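# Assemble two printed parts to match the stand sample

## Task

Join the two printed parts so the result matches the completed assembly shown on the stand.

## Robot and tools

Robot: a humanoid upper body on a stand past the table's near (-x) edge, with two seven-joint arms. left_arm is on the +y side and carries a five-finger left hand. right_arm is on the -y side and carries a right hand. Each hand can grip objects about 0.035 to 0.065 m thick with the thumb turned across the palm, or a handle down to about 0.025 m. Reference pictures of the goal come from show_instructions, which takes no arguments and moves nothing.

Scene frame: the table top is z = 0 with +z up. +x points away from the robot across the table, and the near table edge is at x = 0.18 m. All positions are in metres. Each arm has a hand point about 0.05 m in front of its palm. Its local +z runs along the straightened fingers and its +y points out of the palm. Its +x runs across the palm: away from the thumb on the right hand, toward the thumb on the left. A wrist bracket on the little-finger side can collide with things. Reach is at most 0.62 m from each shoulder.

Row layout, shared by execute_actions and move: always 28 numbers, each in [-1, 1], covering both arms even if only one moves. The order is left dx, dy, dz, rx, ry, rz, then left little, ring, middle, index, thumb_bend, thumb_turn, force_limit, speed. The right arm follows with the same fourteen in the same order.

The six pose numbers are offsets, not poses. They are measured from that arm's Hand target at the start of the action or move, along scene-frame axes. A value of 1.0 equals 0.6 m, or 180 degrees for the rotation. rx, ry, rz form one rotation vector, applied about the Hand target's position. A translation longer than 1.0 is scaled down along its direction. All zeros means hold, or re-request, the current Hand target. Sending the same offset again moves the arm further. The controller limits each step's commanded orientation to within 32 degrees of the measured one, so large turns need several steps and may swing the elbow.

The six hand numbers are absolute targets, not offsets. For the four fingers and thumb_bend, +1 is straight and -1 is curled. For thumb_turn, +1 is beside the palm and -1 is across it, facing the fingers. force_limit maps -1..+1 to about 0..10 N at the fingertip, or 0..15 N for the two thumb motors. A closing motor stops once its load reaches that limit. speed runs from almost zero at -1 up to full speed at +0.48 and above; use about -0.94 or lower for a gentle grip. There is no value meaning no change. To keep a hand as it is, repeat the eight hand numbers of the last row that actually ran for it. If none has run yet, send its hand_measured six values plus hand_force_limit and hand_speed. To grip harder, raise force_limit and send a target more closed than hand_measured. To loosen, send one more open than hand_measured.

execute_actions(actions, cameras): actions is a list of actions. Each action is a table of up to 15 rows, one per 1/30 s control step, so an action lasts 0.5 s. A shorter table repeats its last row. Every row in an action counts from the same start pose. Images are returned only when actions is empty or cameras requests them. cameras takes names such as cam_high, cam_bench, cam_left_wrist, cam_right_wrist, ["all"] or []. An unknown name makes the call invalid.

move(target, speed, blend, blocking, cameras): target is one 28-number row, or a list of up to 15 rows. Every row in the list counts from the same starting Hand targets. The arms follow straight paths that finish together, take at least 0.5 s and are capped at 10 s. speed is the path top speed in m/s, from 0.002 to 1.8 with a default of 0.25; rotation is capped at twice that value in rad/s. It can be one number or one per target. blend, in metres, rounds corners between listed targets; 0 stops at each one. blocking=false returns after about 0.5 s while the motion continues. Paths do not avoid obstacles or the other arm. The extra 'move:' line gives the ending (done, off_target, moving, held, fault) and any limits (paced: pose was clipped; held: steps were withheld). done means at rest within 3 mm and 2 degrees of the target, which says nothing about contact.

wait(seconds): 0 to 10 s with the last commands held, and any running move continues. stop(): brakes a running move to rest. zoom_image(camera, region): region is [x0, y0, x1, y1] in pixels of that camera's latest image (672x504), at most 504 wide and 504 tall. finished_scene(scene=1): ends the scene for good, and the assembly must stay correct once the robot lets go.

Results: end_effector_position and end_effector_quat_wxyz for each hand point, in the scene frame. These can be off by a few centimetres. Hand target is the commanded pose that the next offsets count from. The hand point often rests short of it; the next command asks again, and you can add the missing distance. For the hands, hand_measured, hand_stopped_by (moving, target, force, stalled, fault) and hand_load_n are listed in motor order. hand_load_n is positive when the finger is pushed open, and a drop to about 0 suggests a lost grip. Results also give joint positions, torques and velocities, motor temperatures, and step positions for action calls.

Avoid: letting any part leave the table; dropping parts or releasing them while they move; fast impacts or hard presses, especially against fixed or heavy items; and any contact between the two arms or hands, which can fail the scene. A blocked arm keeps pushing; to end the push, command a target back past the hand point. Don't overload fingers with pulls, twists or swung loads. Watch for MOTOR HOT above 90 °C: at 120 °C the arm goes limp for 30 to 60 s or longer. Stretched arms, held loads and pushes toward unreachable poses all build heat.

Each tool is called after "Call:" as name(argument=value, ...), one argument or row to a line, values as JSON.

Reference images:

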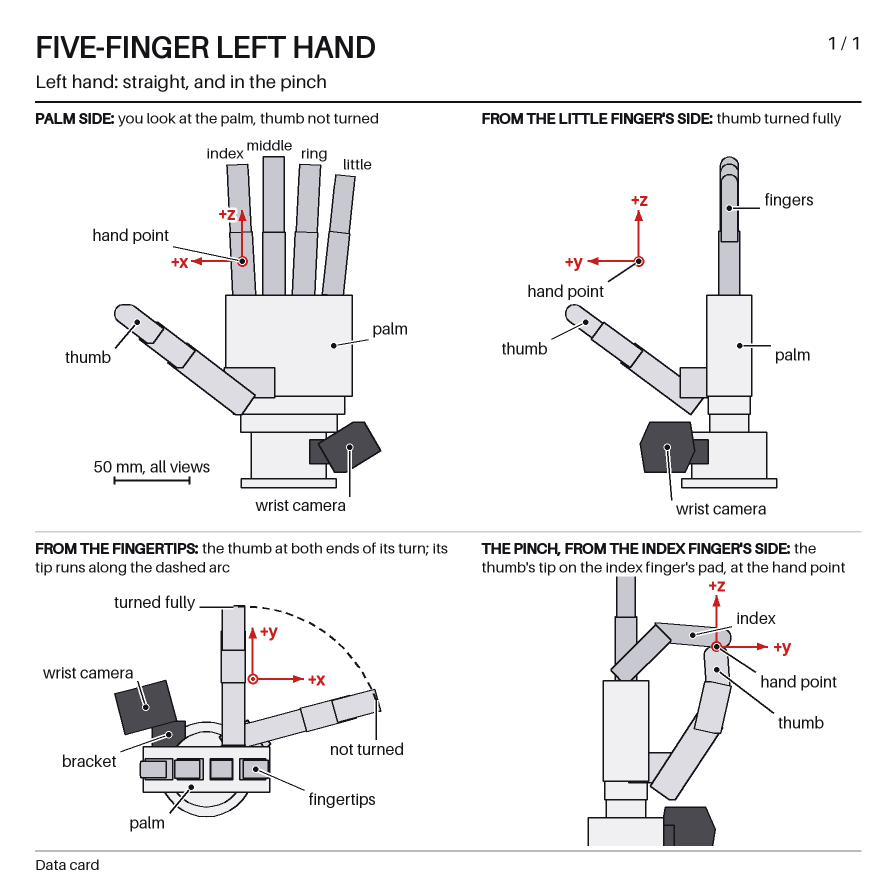

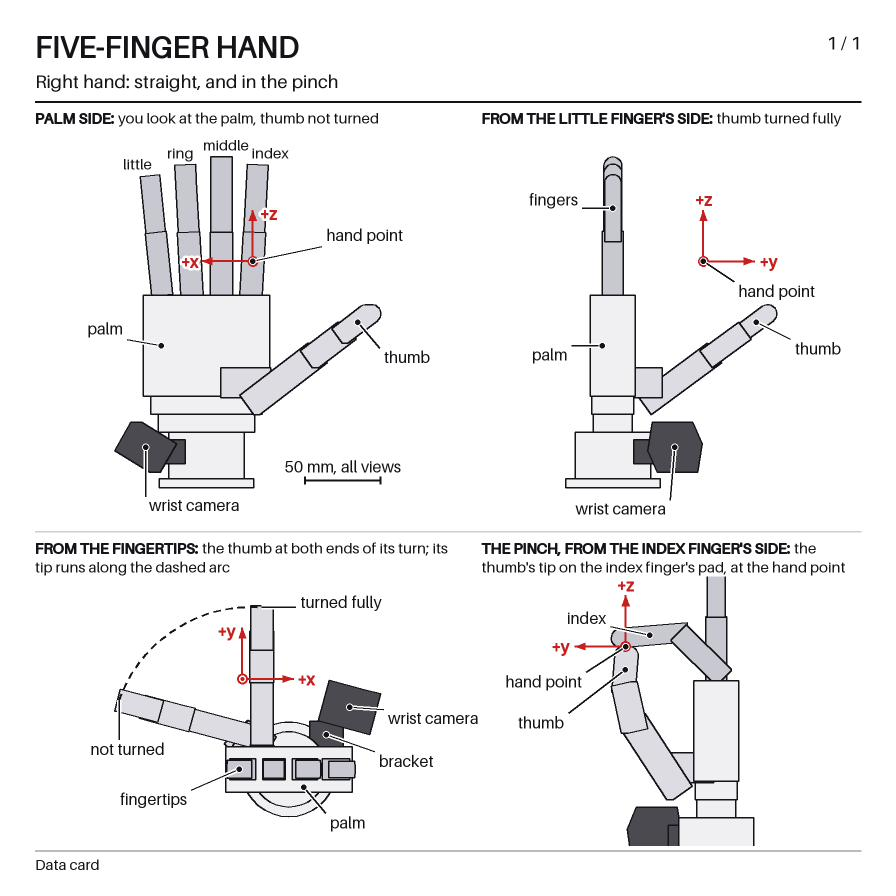

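## Session

Call:
execute_actions(
  actions=[],
)

Scene clock: 0.00 s.
left_arm: end_effector_position=(+0.1880, +0.0929, +0.5179) hand_measured=(+1.000, +1.000, +1.000, +1.000, +1.000, +1.000) hand_load_n=(-0.5, +0.0, +0.0, +0.0, +0.0, +0.0) hand_stopped_by=(target, target, target, target, target, target) hand_force_limit=0.00 hand_speed=-0.80 end_effector_quat_wxyz=(+0.139, +0.062, -0.158, +0.976) | right_arm: end_effector_position=(+0.1505, -0.1418, +0.5196) hand_measured=(+1.000, +1.000, +1.000, +1.000, +1.000, +1.000) hand_load_n=(+0.0, +0.0, +0.0, +0.0, +0.0, +0.0) hand_stopped_by=(target, target, target, target, target, target) hand_force_limit=0.00 hand_speed=-0.80 end_effector_quat_wxyz=(+0.984, -0.153, +0.087, -0.018)
Joint positions: left_arm=[-0.08 0.5 0.23 -0.53 -0.57 -1 -0.31] | right_arm=[-0.08 -0.5 -0.23 -0.53 0.57 -1 0.31]
Joint velocities: within noise
Joint torques (N m): no reading
Motor temperatures (°C): left_arm=[44 45 34 42 35 39 35] | right_arm=[43 47 45 46 41 33 30]
Hand target: left_arm +0.1880, +0.0929, +0.5179; +0.139, +0.062, -0.158, +0.976 | right_arm +0.1505, -0.1418, +0.5196; +0.984, -0.153, +0.087, -0.018

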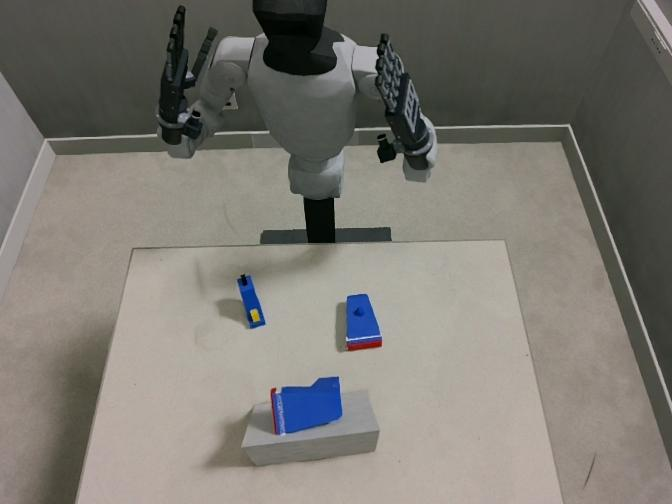

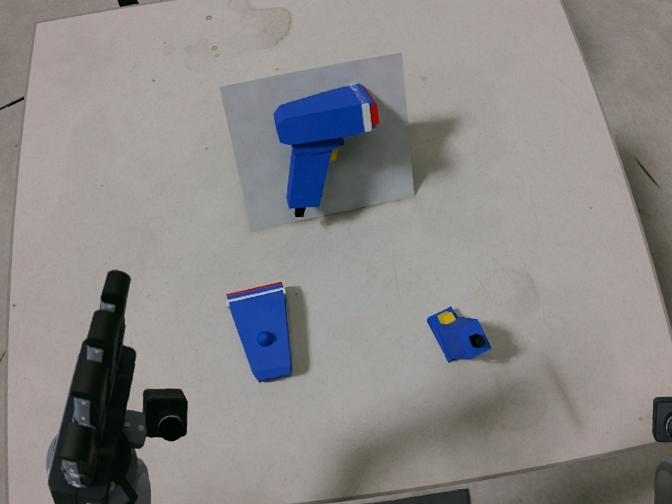

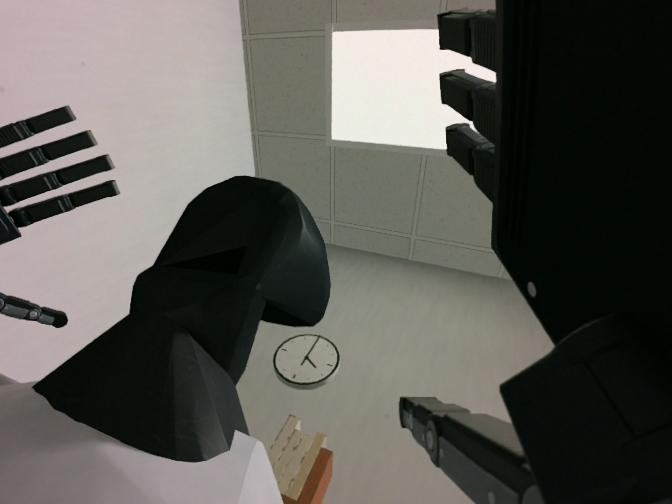

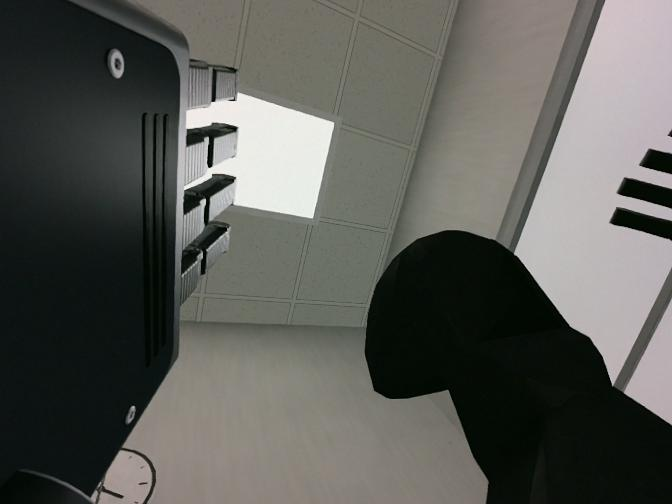

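Call:
zoom_image(
  camera="cam_high",
  region=[200, 250, 420, 480],
)

Call:
zoom_image(
  camera="cam_bench",
  region=[210, 270, 330, 400],
)

Call:
zoom_image(
  camera="cam_bench",
  region=[400, 280, 520, 400],
)

Call:
zoom_image(
  camera="cam_bench",
  region=[210, 40, 430, 240],
)

Scaled by 2.191 from the camera's 672x504 image, which has a finer 960x720 frame.

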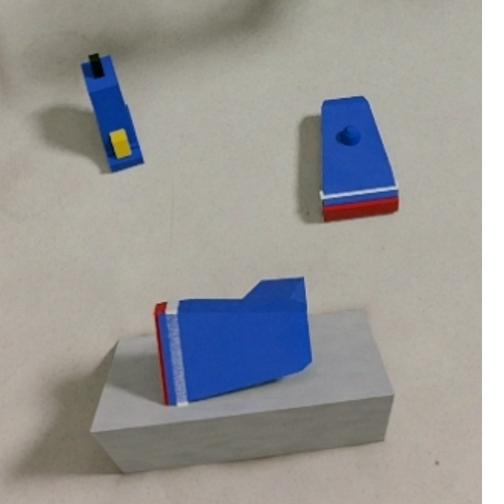

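Scaled by 3.877 from the camera's 672x504 image, which has a finer 960x720 frame.

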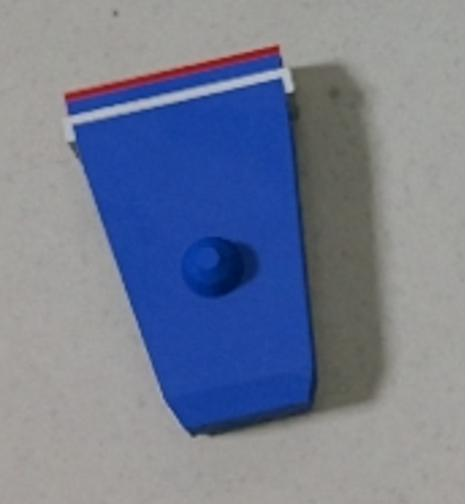

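Scaled by 4.200 from the camera's 672x504 image, which has a finer 960x720 frame.

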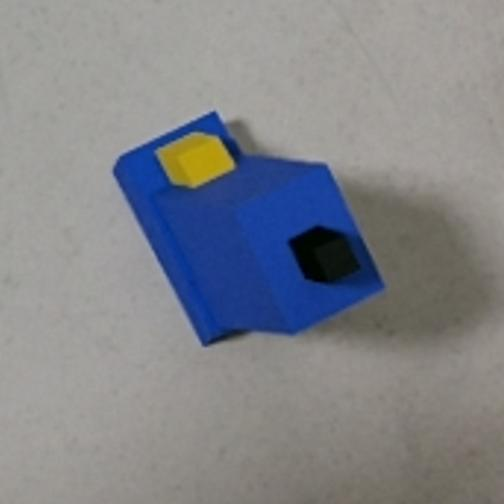

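Scaled by 2.291 from the camera's 672x504 image, which has a finer 960x720 frame.

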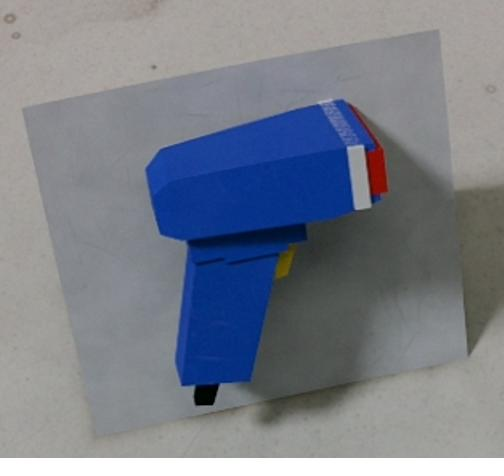

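Call:
move(
  target=[0,0,0,0,0,0,1,1,1,1,1,1,0,-0.8,0.216,-0.03,-0.283,-0.080,0.759,-0.070,1,1,1,1,1,-1,-0.4,0.2],
  speed=0.7,
  cameras=["all"],
)

Scene clock: 62.50 s.
left_arm: end_effector_position=(+0.1880, +0.0929, +0.5179) hand_measured=(+1.000, +1.000, +1.000, +1.000, +1.000, +1.000) hand_load_n=(+0.0, +0.0, +0.0, +0.0, +0.5, +0.0) hand_stopped_by=(target, target, target, target, target, target) hand_force_limit=0.00 hand_speed=-0.80 end_effector_quat_wxyz=(+0.139, +0.062, -0.158, +0.976) | right_arm: end_effector_position=(+0.2789, -0.1614, +0.3491) hand_measured=(+1.000, +1.000, +1.000, +1.000, +1.000, -1.000) hand_load_n=(+0.0, +0.0, +0.0, +0.0, +0.0, +0.0) hand_stopped_by=(target, target, target, target, target, target) hand_force_limit=-0.40 hand_speed=0.20 end_effector_quat_wxyz=(+0.324, -0.174, +0.928, +0.063)
Joint positions: left_arm=[-0.08 0.5 0.23 -0.53 -0.57 -1 -0.31] | right_arm=[2.239 -1.577 -2.592 -0.53 1.966 0.786 0.147]
Joint torques (N m): left_arm=[-1.92 1.5 1.19 -1.58 -0.5 -0.29 0.22] | right_arm=[-2.88 3.05 -4.12 2.22 1.31 -0.7 -0.07]
Hand target: left_arm +0.1880, +0.0929, +0.5179; +0.139, +0.062, -0.158, +0.976 | right_arm +0.2801, -0.1598, +0.3498; +0.256, -0.160, +0.952, +0.043
Off the commanded pose: left_arm 0.000 m, 0 deg | right_arm 0.002 m, 9 deg.
joint sent to its limit (right arm) — joint 2 (shoulder roll), lower limit; joint 3 (shoulder yaw), lower limit; joint 5 (wrist roll), upper limit. The joint targets are off in orientation, not in position.
move: off_target (right_arm)

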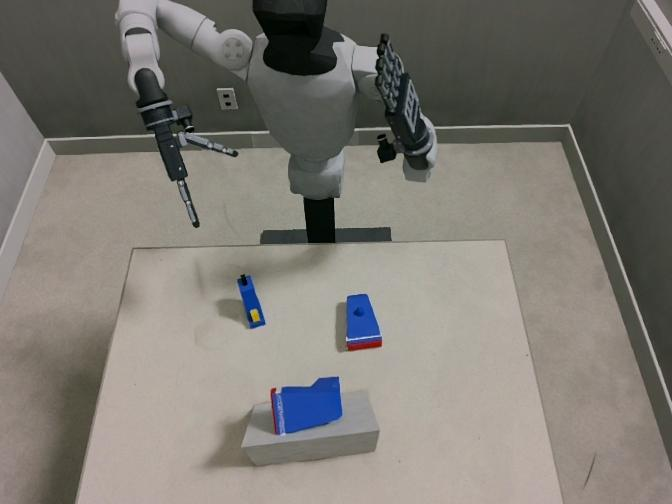

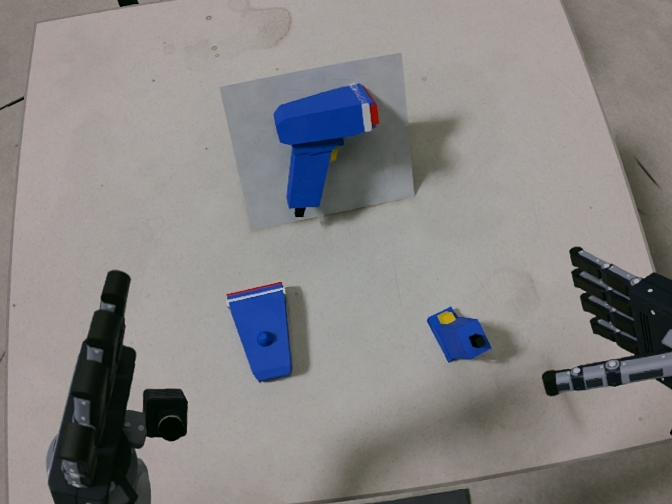

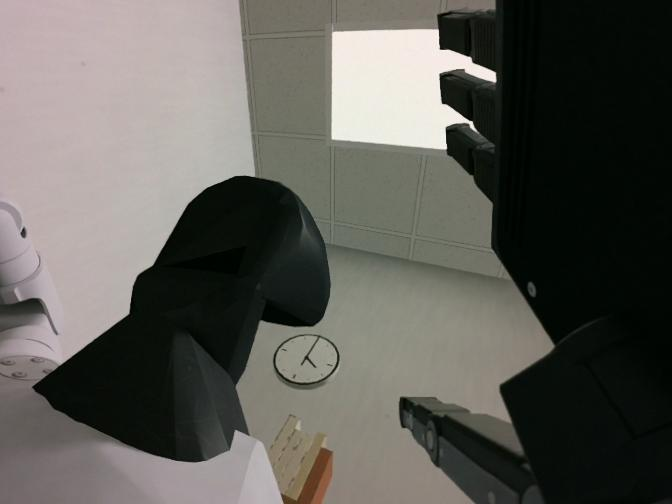

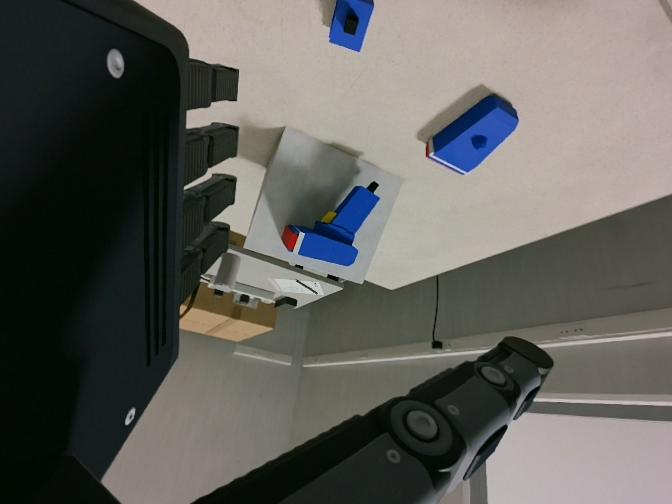

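Call:
move(
  target=[0,0,0,0,0,0,1,1,1,1,1,1,0,-0.8,-0.216,0.03,0.283,0.080,-0.759,0.070,1,1,1,1,1,-1,-0.4,0.2],
  speed=0.7,
)

Scene clock: 79.20 s.
left_arm: end_effector_position=(+0.1880, +0.0929, +0.5179) hand_measured=(+1.000, +1.000, +1.000, +1.000, +1.000, +1.000) hand_load_n=(+0.0, +0.0, +0.0, +0.0, +0.0, +0.0) hand_stopped_by=(target, target, target, target, target, target) hand_force_limit=0.00 hand_speed=-0.80 end_effector_quat_wxyz=(+0.139, +0.062, -0.158, +0.976) | right_arm: end_effector_position=(+0.1490, -0.1413, +0.5204) hand_measured=(+1.000, +1.000, +1.000, +1.000, +1.000, -1.000) hand_load_n=(+0.0, +0.0, +0.0, +0.0, +0.0, +0.0) hand_stopped_by=(target, target, target, target, target, target) hand_force_limit=-0.40 hand_speed=0.20 end_effector_quat_wxyz=(+0.984, -0.156, +0.087, -0.016)
Joint positions: left_arm=[-0.08 0.5 0.23 -0.53 -0.57 -1 -0.31] | right_arm=[-0.083 -0.476 -0.249 -0.547 0.589 -0.973 0.349]
Joint torques (N m): left_arm=[-1.91 1.49 1.19 -1.58 -0.5 -0.29 0.22] | right_arm=[-3.6 -1.62 -1.4 -1.17 0.96 -0.25 -0.32]
Hand target: left_arm +0.1880, +0.0929, +0.5179; +0.139, +0.062, -0.158, +0.976 | right_arm +0.1505, -0.1418, +0.5196; +0.984, -0.153, +0.087, -0.018
Off the commanded pose: left_arm 0.000 m, 0 deg | right_arm 0.002 m, 0 deg.
move: done

Call:
move(
  target=[0,0,0,0,0,0,1,1,1,1,1,1,0,-0.8,0.383,-0.014,-0.283,0.084,0.440,-0.066,1,1,1,1,1,-1,-0.4,0.2],
  speed=0.6,
)

Scene clock: 88.77 s.
left_arm: end_effector_position=(+0.1880, +0.0929, +0.5179) hand_measured=(+1.000, +1.000, +1.000, +1.000, +1.000, +1.000) hand_load_n=(+0.0, +0.0, +0.0, +0.0, +0.0, +0.0) hand_stopped_by=(target, target, target, target, target, target) hand_force_limit=0.00 hand_speed=-0.80 end_effector_quat_wxyz=(+0.139, +0.062, -0.158, +0.976) | right_arm: end_effector_position=(+0.3805, -0.1515, +0.3434) hand_measured=(+1.000, +1.000, +1.000, +1.000, +1.000, -1.000) hand_load_n=(+0.0, +0.0, +0.0, +0.0, +0.0, +0.0) hand_stopped_by=(target, target, target, target, target, target) hand_force_limit=-0.40 hand_speed=0.20 end_effector_quat_wxyz=(+0.701, +0.003, +0.713, +0.000)
Joint positions: left_arm=[-0.08 0.5 0.23 -0.53 -0.57 -1 -0.31] | right_arm=[-0.13 -0.503 -0.016 -0.698 0.587 0.511 -0.232]
Joint torques (N m): left_arm=[-1.92 1.49 1.19 -1.58 -0.5 -0.29 0.22] | right_arm=[-5.56 -2 -2.66 -3.87 1.1 -1.18 -0.18]
Hand target: left_arm +0.1880, +0.0929, +0.5179; +0.139, +0.062, -0.158, +0.976 | right_arm +0.3803, -0.1502, +0.3498; +0.707, +0.000, +0.707, +0.001
Off the commanded pose: left_arm 0.000 m, 0 deg | right_arm 0.007 m, 1 deg.
move: off_target (right_arm)

Call:
move(
  target=[0,0,0,0,0,0,1,1,1,1,1,1,0,-0.8,-0.05,0,-0.217,0,0.222,0,1,1,1,1,1,-1,-0.4,0.2],
  speed=0.6,
  cameras=["all"],
)

Scene clock: 96.57 s.
left_arm: end_effector_position=(+0.1880, +0.0929, +0.5179) hand_measured=(+1.000, +1.000, +1.000, +1.000, +1.000, +1.000) hand_load_n=(+0.0, +0.0, +0.0, +0.0, +0.0, +0.0) hand_stopped_by=(target, target, target, target, target, target) hand_force_limit=0.00 hand_speed=-0.80 end_effector_quat_wxyz=(+0.139, +0.062, -0.158, +0.976) | right_arm: end_effector_position=(+0.3480, -0.1505, +0.2179) hand_measured=(+1.000, +1.000, +1.000, +1.000, +1.000, -1.000) hand_load_n=(+0.0, +0.0, +0.0, +0.0, +0.0, +0.0) hand_stopped_by=(target, target, target, target, target, target) hand_force_limit=-0.40 hand_speed=0.20 end_effector_quat_wxyz=(+0.422, -0.003, +0.907, -0.003)
Joint positions: left_arm=[-0.08 0.5 0.23 -0.53 -0.57 -1 -0.31] | right_arm=[-0.252 -0.524 -0.18 -0.704 1.19 1.348 -0.633]
Joint torques (N m): left_arm=[-1.92 1.49 1.19 -1.58 -0.5 -0.29 0.23] | right_arm=[-5.93 -1.55 -2.45 -1.42 1.31 -0.81 -0.22]
Hand target: left_arm +0.1880, +0.0929, +0.5179; +0.139, +0.062, -0.158, +0.976 | right_arm +0.3503, -0.1502, +0.2196; +0.423, +0.000, +0.906, +0.001
Off the commanded pose: left_arm 0.000 m, 0 deg | right_arm 0.003 m, 1 deg.
move: done

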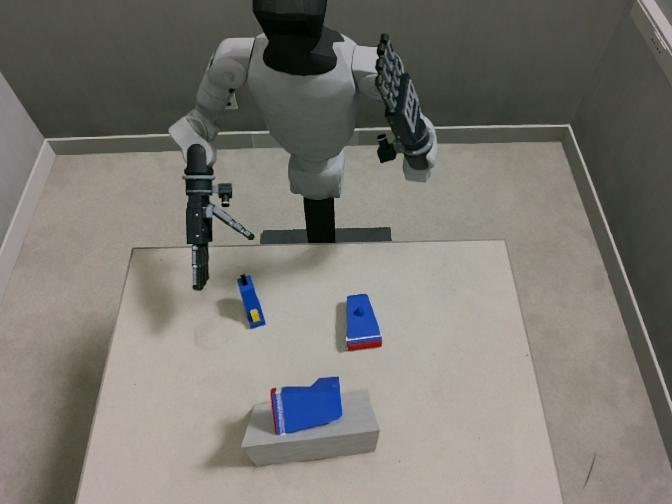

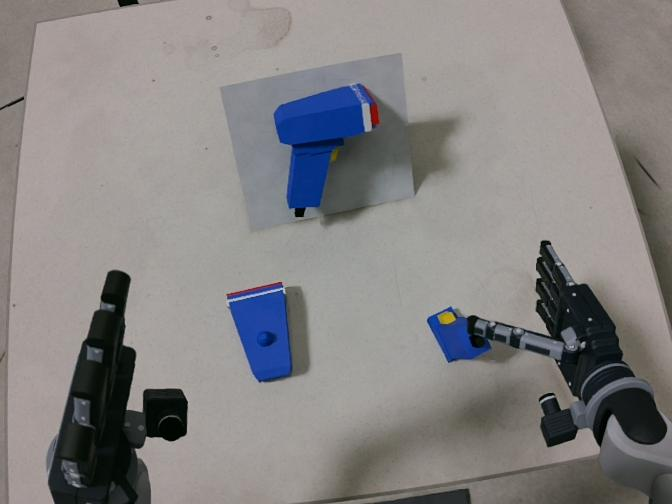

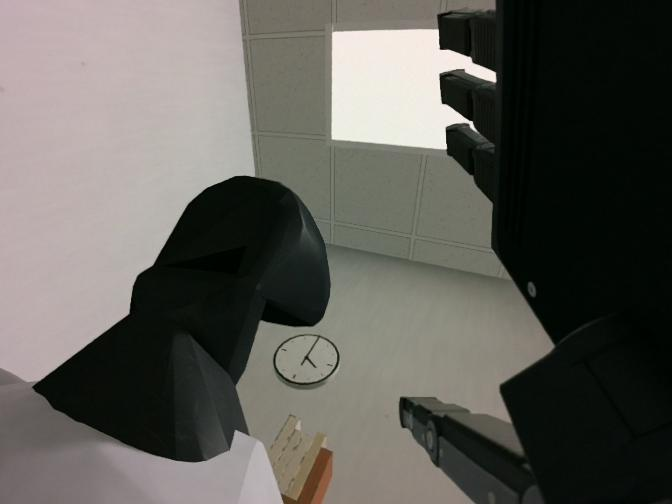

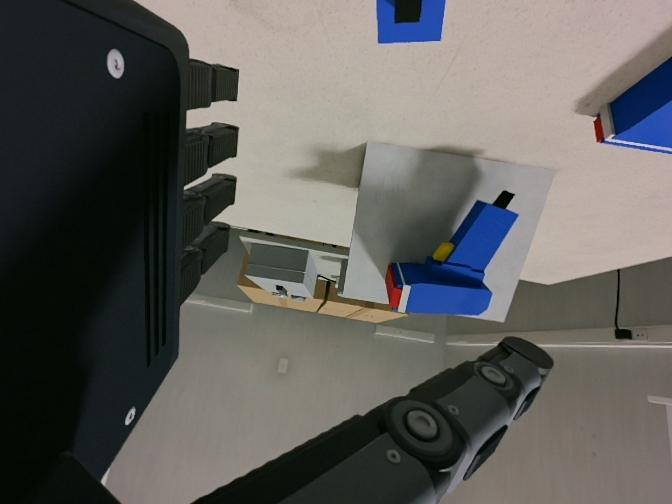

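Call:
move(
  target=[0,0,0,0,0,0,1,1,1,1,1,1,0,-0.8,-0.014,0.082,-0.033,0.0185,-0.110,0.105,1,1,1,1,1,-1,-0.4,0.2],
  speed=0.4,
  cameras=["all"],
)

Call:
zoom_image(
  camera="cam_bench",
  region=[380, 200, 640, 420],
)

Call:
zoom_image(
  camera="cam_high",
  region=[160, 200, 320, 350],
)

Scene clock: 184.73 s.
left_arm: end_effector_position=(+0.1880, +0.0929, +0.5179) hand_measured=(+1.000, +1.000, +1.000, +1.000, +1.000, +1.000) hand_load_n=(+0.0, +0.0, +0.0, +0.0, +0.0, +0.0) hand_stopped_by=(target, target, target, target, target, target) hand_force_limit=0.00 hand_speed=-0.80 end_effector_quat_wxyz=(+0.139, +0.062, -0.158, +0.976) | right_arm: end_effector_position=(+0.3423, -0.1013, +0.2027) hand_measured=(+1.000, +1.000, +1.000, +1.000, +1.000, -1.000) hand_load_n=(+0.0, +0.0, +0.0, +0.0, +0.0, +0.0) hand_stopped_by=(target, target, target, target, target, target) hand_force_limit=-0.40 hand_speed=0.20 end_effector_quat_wxyz=(+0.568, -0.137, +0.806, +0.095)
Joint positions: left_arm=[-0.08 0.5 0.23 -0.53 -0.57 -1 -0.31] | right_arm=[-0.04 -0.605 0.22 -0.334 0.484 0.302 0.124]
Joint torques (N m): left_arm=[-1.91 1.49 1.19 -1.58 -0.5 -0.29 0.22] | right_arm=[-4.11 -1.47 -2.19 -1.99 0.96 -1.32 -0.12]
Motor temperatures (°C): left_arm=[45 48 35 44 35 39 35] | right_arm=[48 49 46 46 41 34 30]
Hand target: left_arm +0.1880, +0.0929, +0.5179; +0.139, +0.062, -0.158, +0.976 | right_arm +0.3419, -0.1010, +0.1998; +0.566, -0.136, +0.808, +0.096
Off the commanded pose: left_arm 0.000 m, 0 deg | right_arm 0.003 m, 0 deg.
move: done

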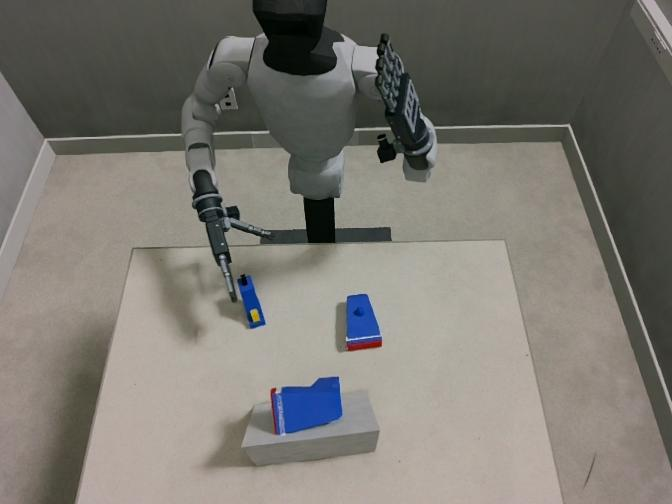

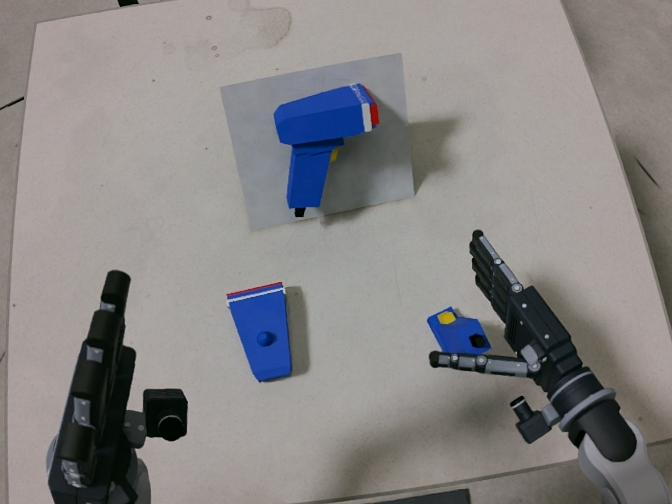

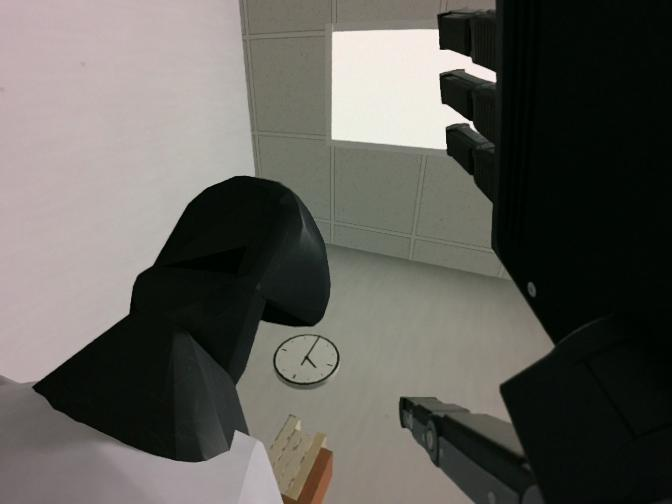

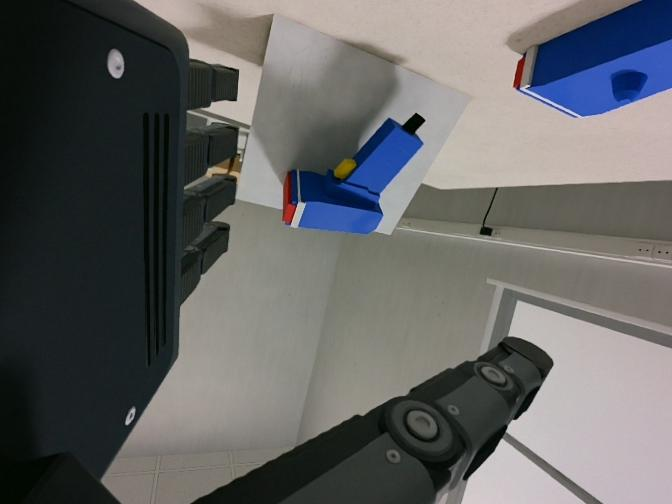

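Scaled by 1.938 from the camera's 672x504 image, which has a finer 960x720 frame.

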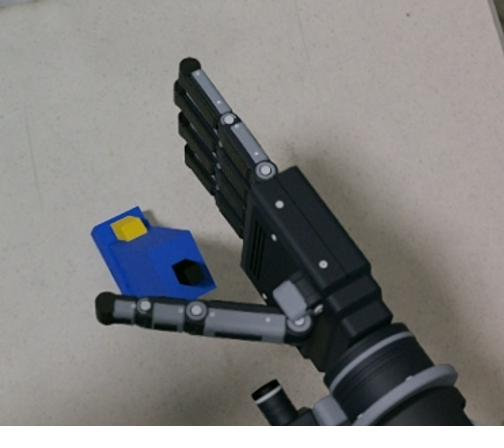

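Scaled by 3.150 from the camera's 672x504 image, which has a finer 960x720 frame.

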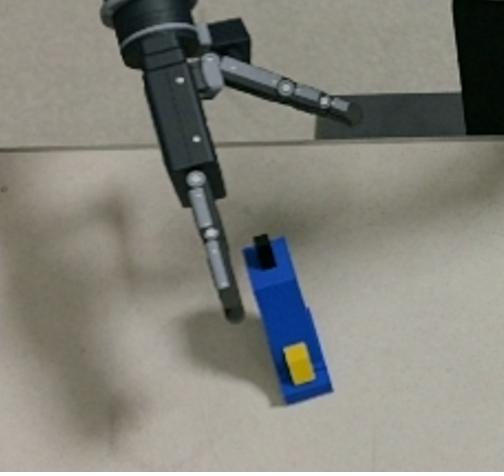

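Call:
move(
  target=[0,0,0,0,0,0,1,1,1,1,1,1,0,-0.8,-0.023,-0.008,-0.142,0,-0.028,0,1,1,1,1,1,-1,-0.4,0.2],
  speed=0.25,
  cameras=["cam_high","cam_bench","cam_right_wrist"],
)

Call:
zoom_image(
  camera="cam_bench",
  region=[380, 200, 640, 420],
)

Call:
zoom_image(
  camera="cam_high",
  region=[160, 200, 320, 350],
)

Scene clock: 265.13 s.
left_arm: end_effector_position=(+0.1880, +0.0929, +0.5179) hand_measured=(+1.000, +1.000, +1.000, +1.000, +1.000, +1.000) hand_load_n=(+0.0, +0.0, +0.0, +0.0, +0.0, +0.0) hand_stopped_by=(target, target, target, target, target, target) hand_force_limit=0.00 hand_speed=-0.80 end_effector_quat_wxyz=(+0.139, +0.062, -0.158, +0.976) | right_arm: end_effector_position=(+0.3252, -0.1050, +0.1129) hand_measured=(+1.000, +1.000, +1.000, +1.000, +1.000, -1.000) hand_load_n=(+0.0, +0.0, +0.0, +0.0, +0.0, +0.0) hand_stopped_by=(target, target, target, target, target, target) hand_force_limit=-0.40 hand_speed=0.20 end_effector_quat_wxyz=(+0.598, -0.145, +0.783, +0.089)
Joint positions: left_arm=[-0.08 0.5 0.23 -0.53 -0.57 -1 -0.31] | right_arm=[-0.119 -0.373 0.299 0.512 0.271 -0.464 0.3]
Joint torques (N m): left_arm=[-1.91 1.49 1.19 -1.59 -0.51 -0.29 0.23] | right_arm=[-4.71 -1.04 -1.93 -1.85 1.51 -1.33 -0.09]
Hand target: left_arm +0.1880, +0.0929, +0.5179; +0.139, +0.062, -0.158, +0.976 | right_arm +0.3281, -0.1058, +0.1146; +0.601, -0.140, +0.782, +0.090
Off the commanded pose: left_arm 0.000 m, 0 deg | right_arm 0.003 m, 1 deg.
move: done
Images, in order (width x height): cam_high 672x504, cam_bench 672x504, cam_right_wrist 672x504.

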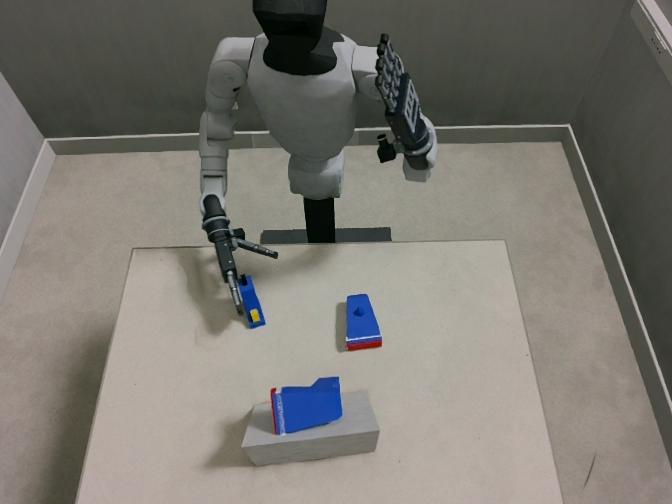

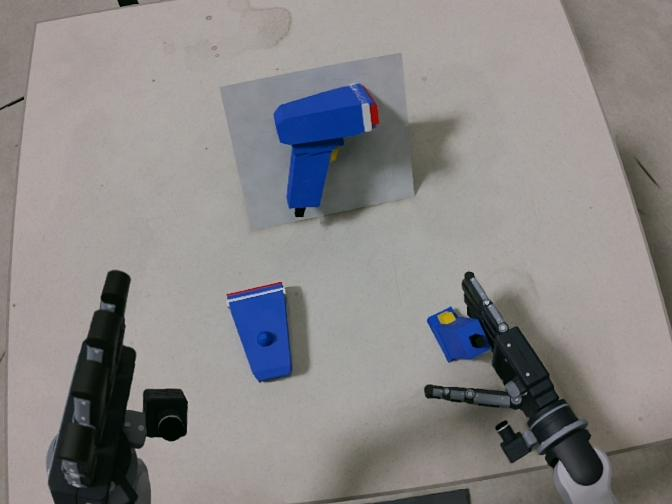

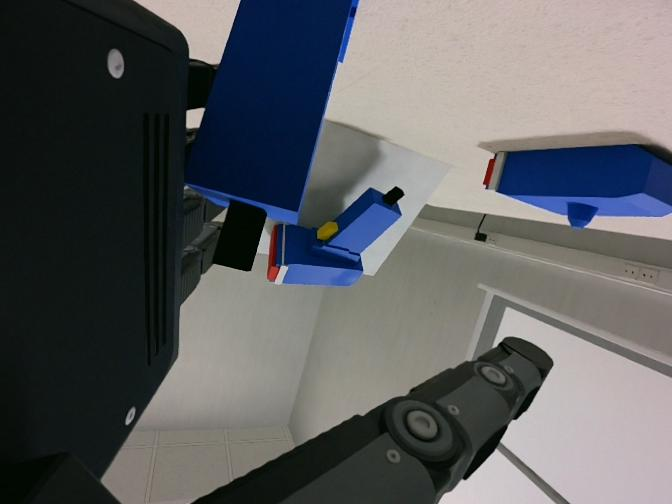

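Scaled by 1.938 from the camera's 672x504 image, which has a finer 960x720 frame.

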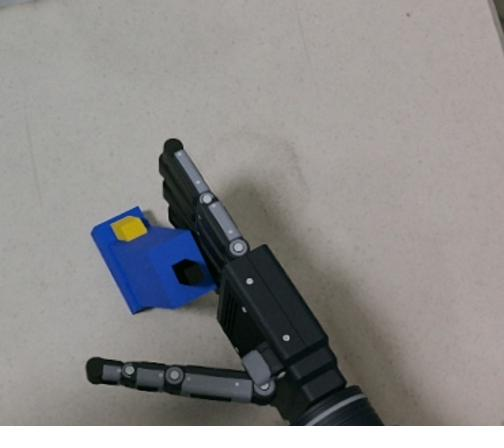

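Scaled by 3.150 from the camera's 672x504 image, which has a finer 960x720 frame.

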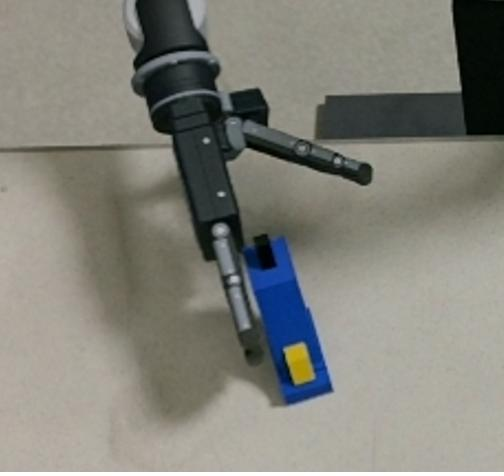

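Call:
move(
  target=[
    [0,0,0,0,0,0,1,1,1,1,1,1,0,-0.8,0,0,0.2,0,0,0,1,1,1,1,1,-1,-0.4,0.2],
    [0,0,0,0,0,0,1,1,1,1,1,1,0,-0.8,-0.013,-0.157,0.3,-0.457,-0.158,0.13,1,1,1,1,1,-1,-0.4,0.2],
  ],
  speed=0.4,
  blend=0.03,
)

Scene clock: 417.23 s.
left_arm: end_effector_position=(+0.1880, +0.0929, +0.5179) hand_measured=(+1.000, +1.000, +1.000, +1.000, +1.000, +1.000) hand_load_n=(+0.0, +0.0, +0.0, +0.0, +0.0, +0.0) hand_stopped_by=(target, target, target, target, target, target) hand_force_limit=0.00 hand_speed=-0.80 end_effector_quat_wxyz=(+0.139, +0.062, -0.158, +0.976) | right_arm: end_effector_position=(+0.3214, -0.2010, +0.2946) hand_measured=(+1.000, +1.000, +1.000, +1.000, +1.000, -1.000) hand_load_n=(+0.0, +0.0, +0.0, +0.0, +0.0, +0.0) hand_stopped_by=(target, target, target, target, target, target) hand_force_limit=-0.40 hand_speed=0.20 end_effector_quat_wxyz=(-0.493, +0.648, -0.454, +0.362)
Joint positions: left_arm=[-0.08 0.5 0.23 -0.53 -0.57 -1 -0.31] | right_arm=[0.258 -1.367 -0.426 -0.573 -0.181 -0.077 0.276]
Joint torques (N m): left_arm=[-1.92 1.49 1.2 -1.59 -0.51 -0.29 0.22] | right_arm=[-3.07 -3.02 -4.78 -1.19 0.84 0 -0.6]
Hand target: left_arm +0.1880, +0.0929, +0.5179; +0.139, +0.062, -0.158, +0.976 | right_arm +0.3203, -0.2000, +0.2946; -0.492, +0.651, -0.451, +0.363
Off the commanded pose: left_arm 0.000 m, 0 deg | right_arm 0.002 m, 0 deg.
move: done

Call:
move(
  target=[0,0,0,0,0,0,1,1,1,1,1,1,0,-0.8,0.02,0.05,-0.05,-0.457,-0.158,0.13,1,1,1,1,1,-1,-0.4,0.2],
  speed=0.4,
  cameras=["all"],
)

Scene clock: 423.70 s.
left_arm: end_effector_position=(+0.1880, +0.0929, +0.5179) hand_measured=(+1.000, +1.000, +1.000, +1.000, +1.000, +1.000) hand_load_n=(+0.0, +0.0, +0.0, +0.0, +0.0, +0.0) hand_stopped_by=(target, target, target, target, target, target) hand_force_limit=0.00 hand_speed=-0.80 end_effector_quat_wxyz=(+0.139, +0.062, -0.158, +0.976) | right_arm: end_effector_position=(+0.3316, -0.1729, +0.2610) hand_measured=(+1.000, +1.000, +1.000, +1.000, +1.000, -1.000) hand_load_n=(+0.0, +0.5, +0.0, +0.0, +0.0, +0.0) hand_stopped_by=(target, target, target, target, target, target) hand_force_limit=-0.40 hand_speed=0.20 end_effector_quat_wxyz=(-0.094, +0.790, +0.141, +0.590)
Joint positions: left_arm=[-0.08 0.5 0.23 -0.53 -0.57 -1 -0.31] | right_arm=[-0.308 -1.303 0.555 -0.963 -1.966 -0.196 0.661]
Joint torques (N m): left_arm=[-1.91 1.48 1.2 -1.59 -0.5 -0.29 0.22] | right_arm=[-5.26 -2.42 -2.71 -2.38 0.47 1.27 -0.05]
Hand target: left_arm +0.1880, +0.0929, +0.5179; +0.139, +0.062, -0.158, +0.976 | right_arm +0.3323, -0.1700, +0.2646; -0.094, +0.779, +0.146, +0.602
Off the commanded pose: left_arm 0.000 m, 0 deg | right_arm 0.005 m, 2 deg.
joint sent to its limit (right arm) — joint 5 (wrist roll), lower limit. The joint targets still meet the commanded pose.
move: off_target (right_arm)

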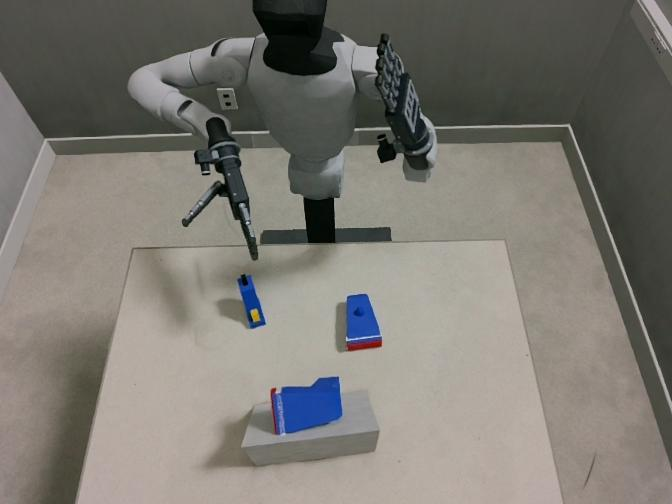

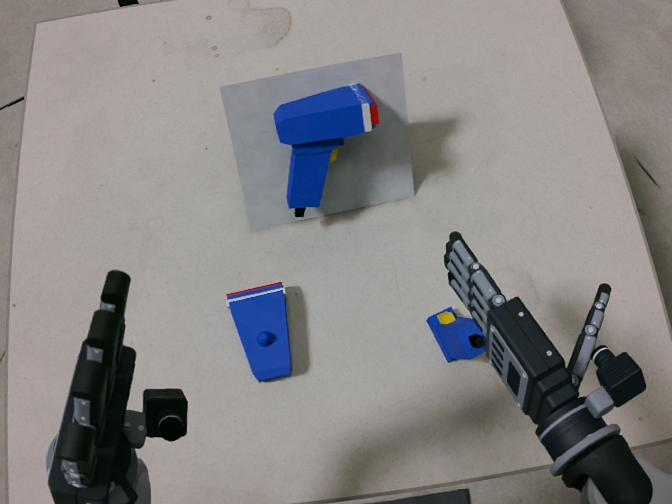

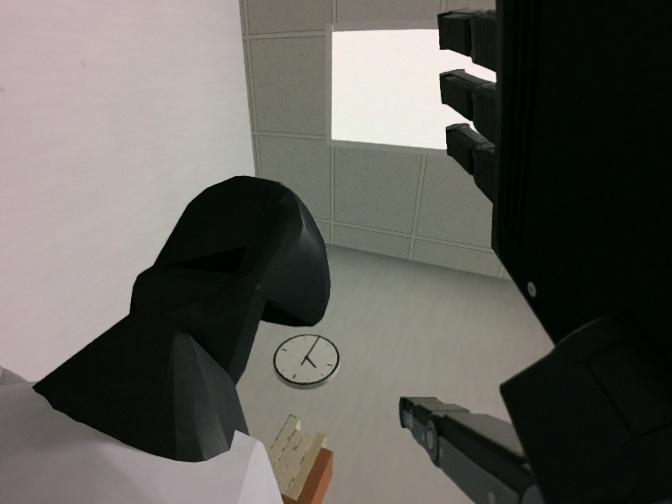

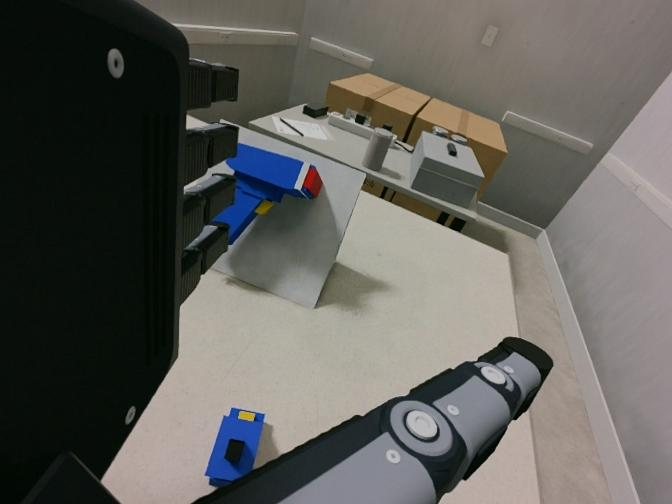

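Call:
move(
  target=[0,0,0,0,0,0,1,1,1,1,1,1,0,-0.8,0.0095,0.032,-0.241,0,0,0,1,1,1,1,1,-1,-0.4,0.2],
  speed=0.3,
  cameras=["cam_high","cam_bench","cam_right_wrist"],
)

Call:
zoom_image(
  camera="cam_bench",
  region=[380, 200, 640, 420],
)

Call:
zoom_image(
  camera="cam_high",
  region=[160, 200, 320, 350],
)

Scene clock: 447.10 s.
left_arm: end_effector_position=(+0.1880, +0.0929, +0.5179) hand_measured=(+1.000, +1.000, +1.000, +1.000, +1.000, +1.000) hand_load_n=(+0.0, +0.0, +0.0, +0.0, +0.0, -0.5) hand_stopped_by=(target, target, target, target, target, target) hand_force_limit=0.00 hand_speed=-0.80 end_effector_quat_wxyz=(+0.139, +0.062, -0.158, +0.976) | right_arm: end_effector_position=(+0.3335, -0.1532, +0.1155) hand_measured=(+1.000, +1.000, +1.000, +1.000, +1.000, -1.000) hand_load_n=(+0.0, +0.0, +0.0, +0.0, +0.0, +0.0) hand_stopped_by=(target, target, target, target, target, target) hand_force_limit=-0.40 hand_speed=0.20 end_effector_quat_wxyz=(-0.099, +0.822, +0.126, +0.547)
Joint positions: left_arm=[-0.08 0.5 0.23 -0.53 -0.57 -1 -0.31] | right_arm=[-1.373 -0.594 2.634 -0.123 -1.966 1.176 1.169]
Joint torques (N m): left_arm=[-1.91 1.49 1.2 -1.59 -0.51 -0.29 0.22] | right_arm=[-9 -0.84 -1.41 0.14 0.6 0.79 -0.05]
Hand target: left_arm +0.1880, +0.0929, +0.5179; +0.139, +0.062, -0.158, +0.976 | right_arm +0.3380, -0.1508, +0.1200; -0.094, +0.779, +0.146, +0.602
Off the commanded pose: left_arm 0.000 m, 0 deg | right_arm 0.007 m, 8 deg.
joint sent to its limit (right arm) — joint 3 (shoulder yaw), upper limit; joint 5 (wrist roll), lower limit. The joint targets are off in orientation, not in position.
move: off_target (right_arm)
Images, in order (width x height): cam_high 672x504, cam_bench 672x504, cam_right_wrist 672x504.

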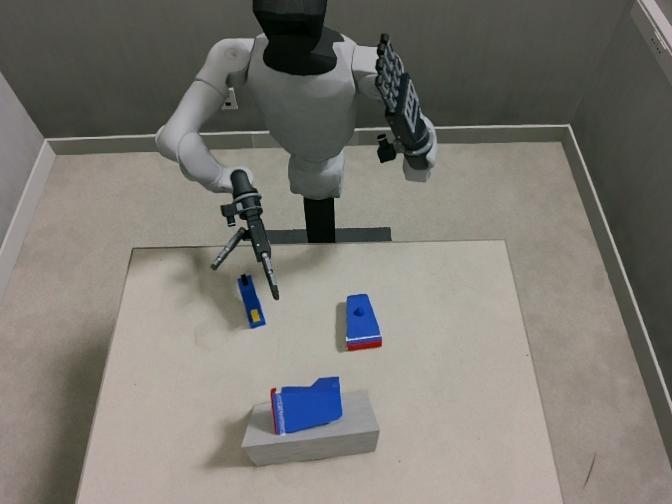

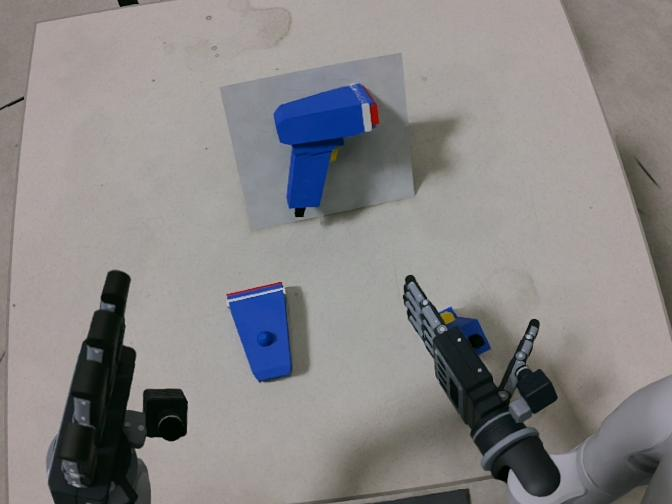

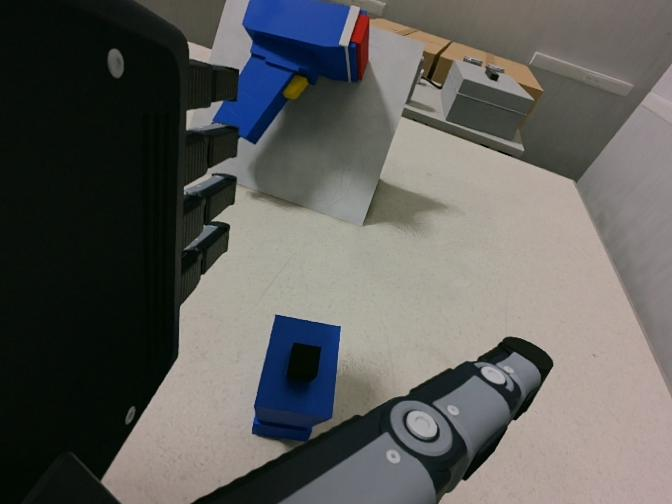

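Scaled by 1.938 from the camera's 672x504 image, which has a finer 960x720 frame.

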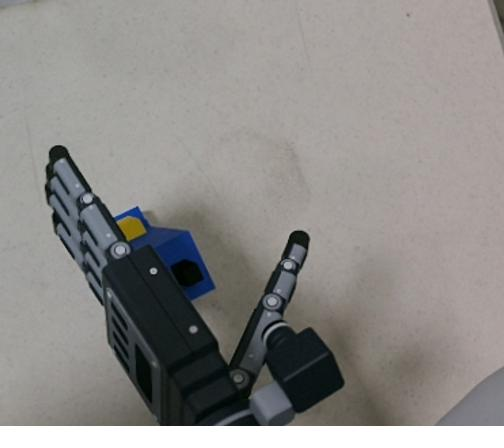

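Scaled by 3.150 from the camera's 672x504 image, which has a finer 960x720 frame.

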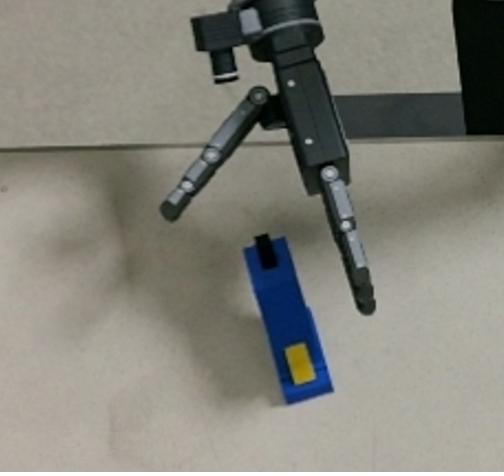

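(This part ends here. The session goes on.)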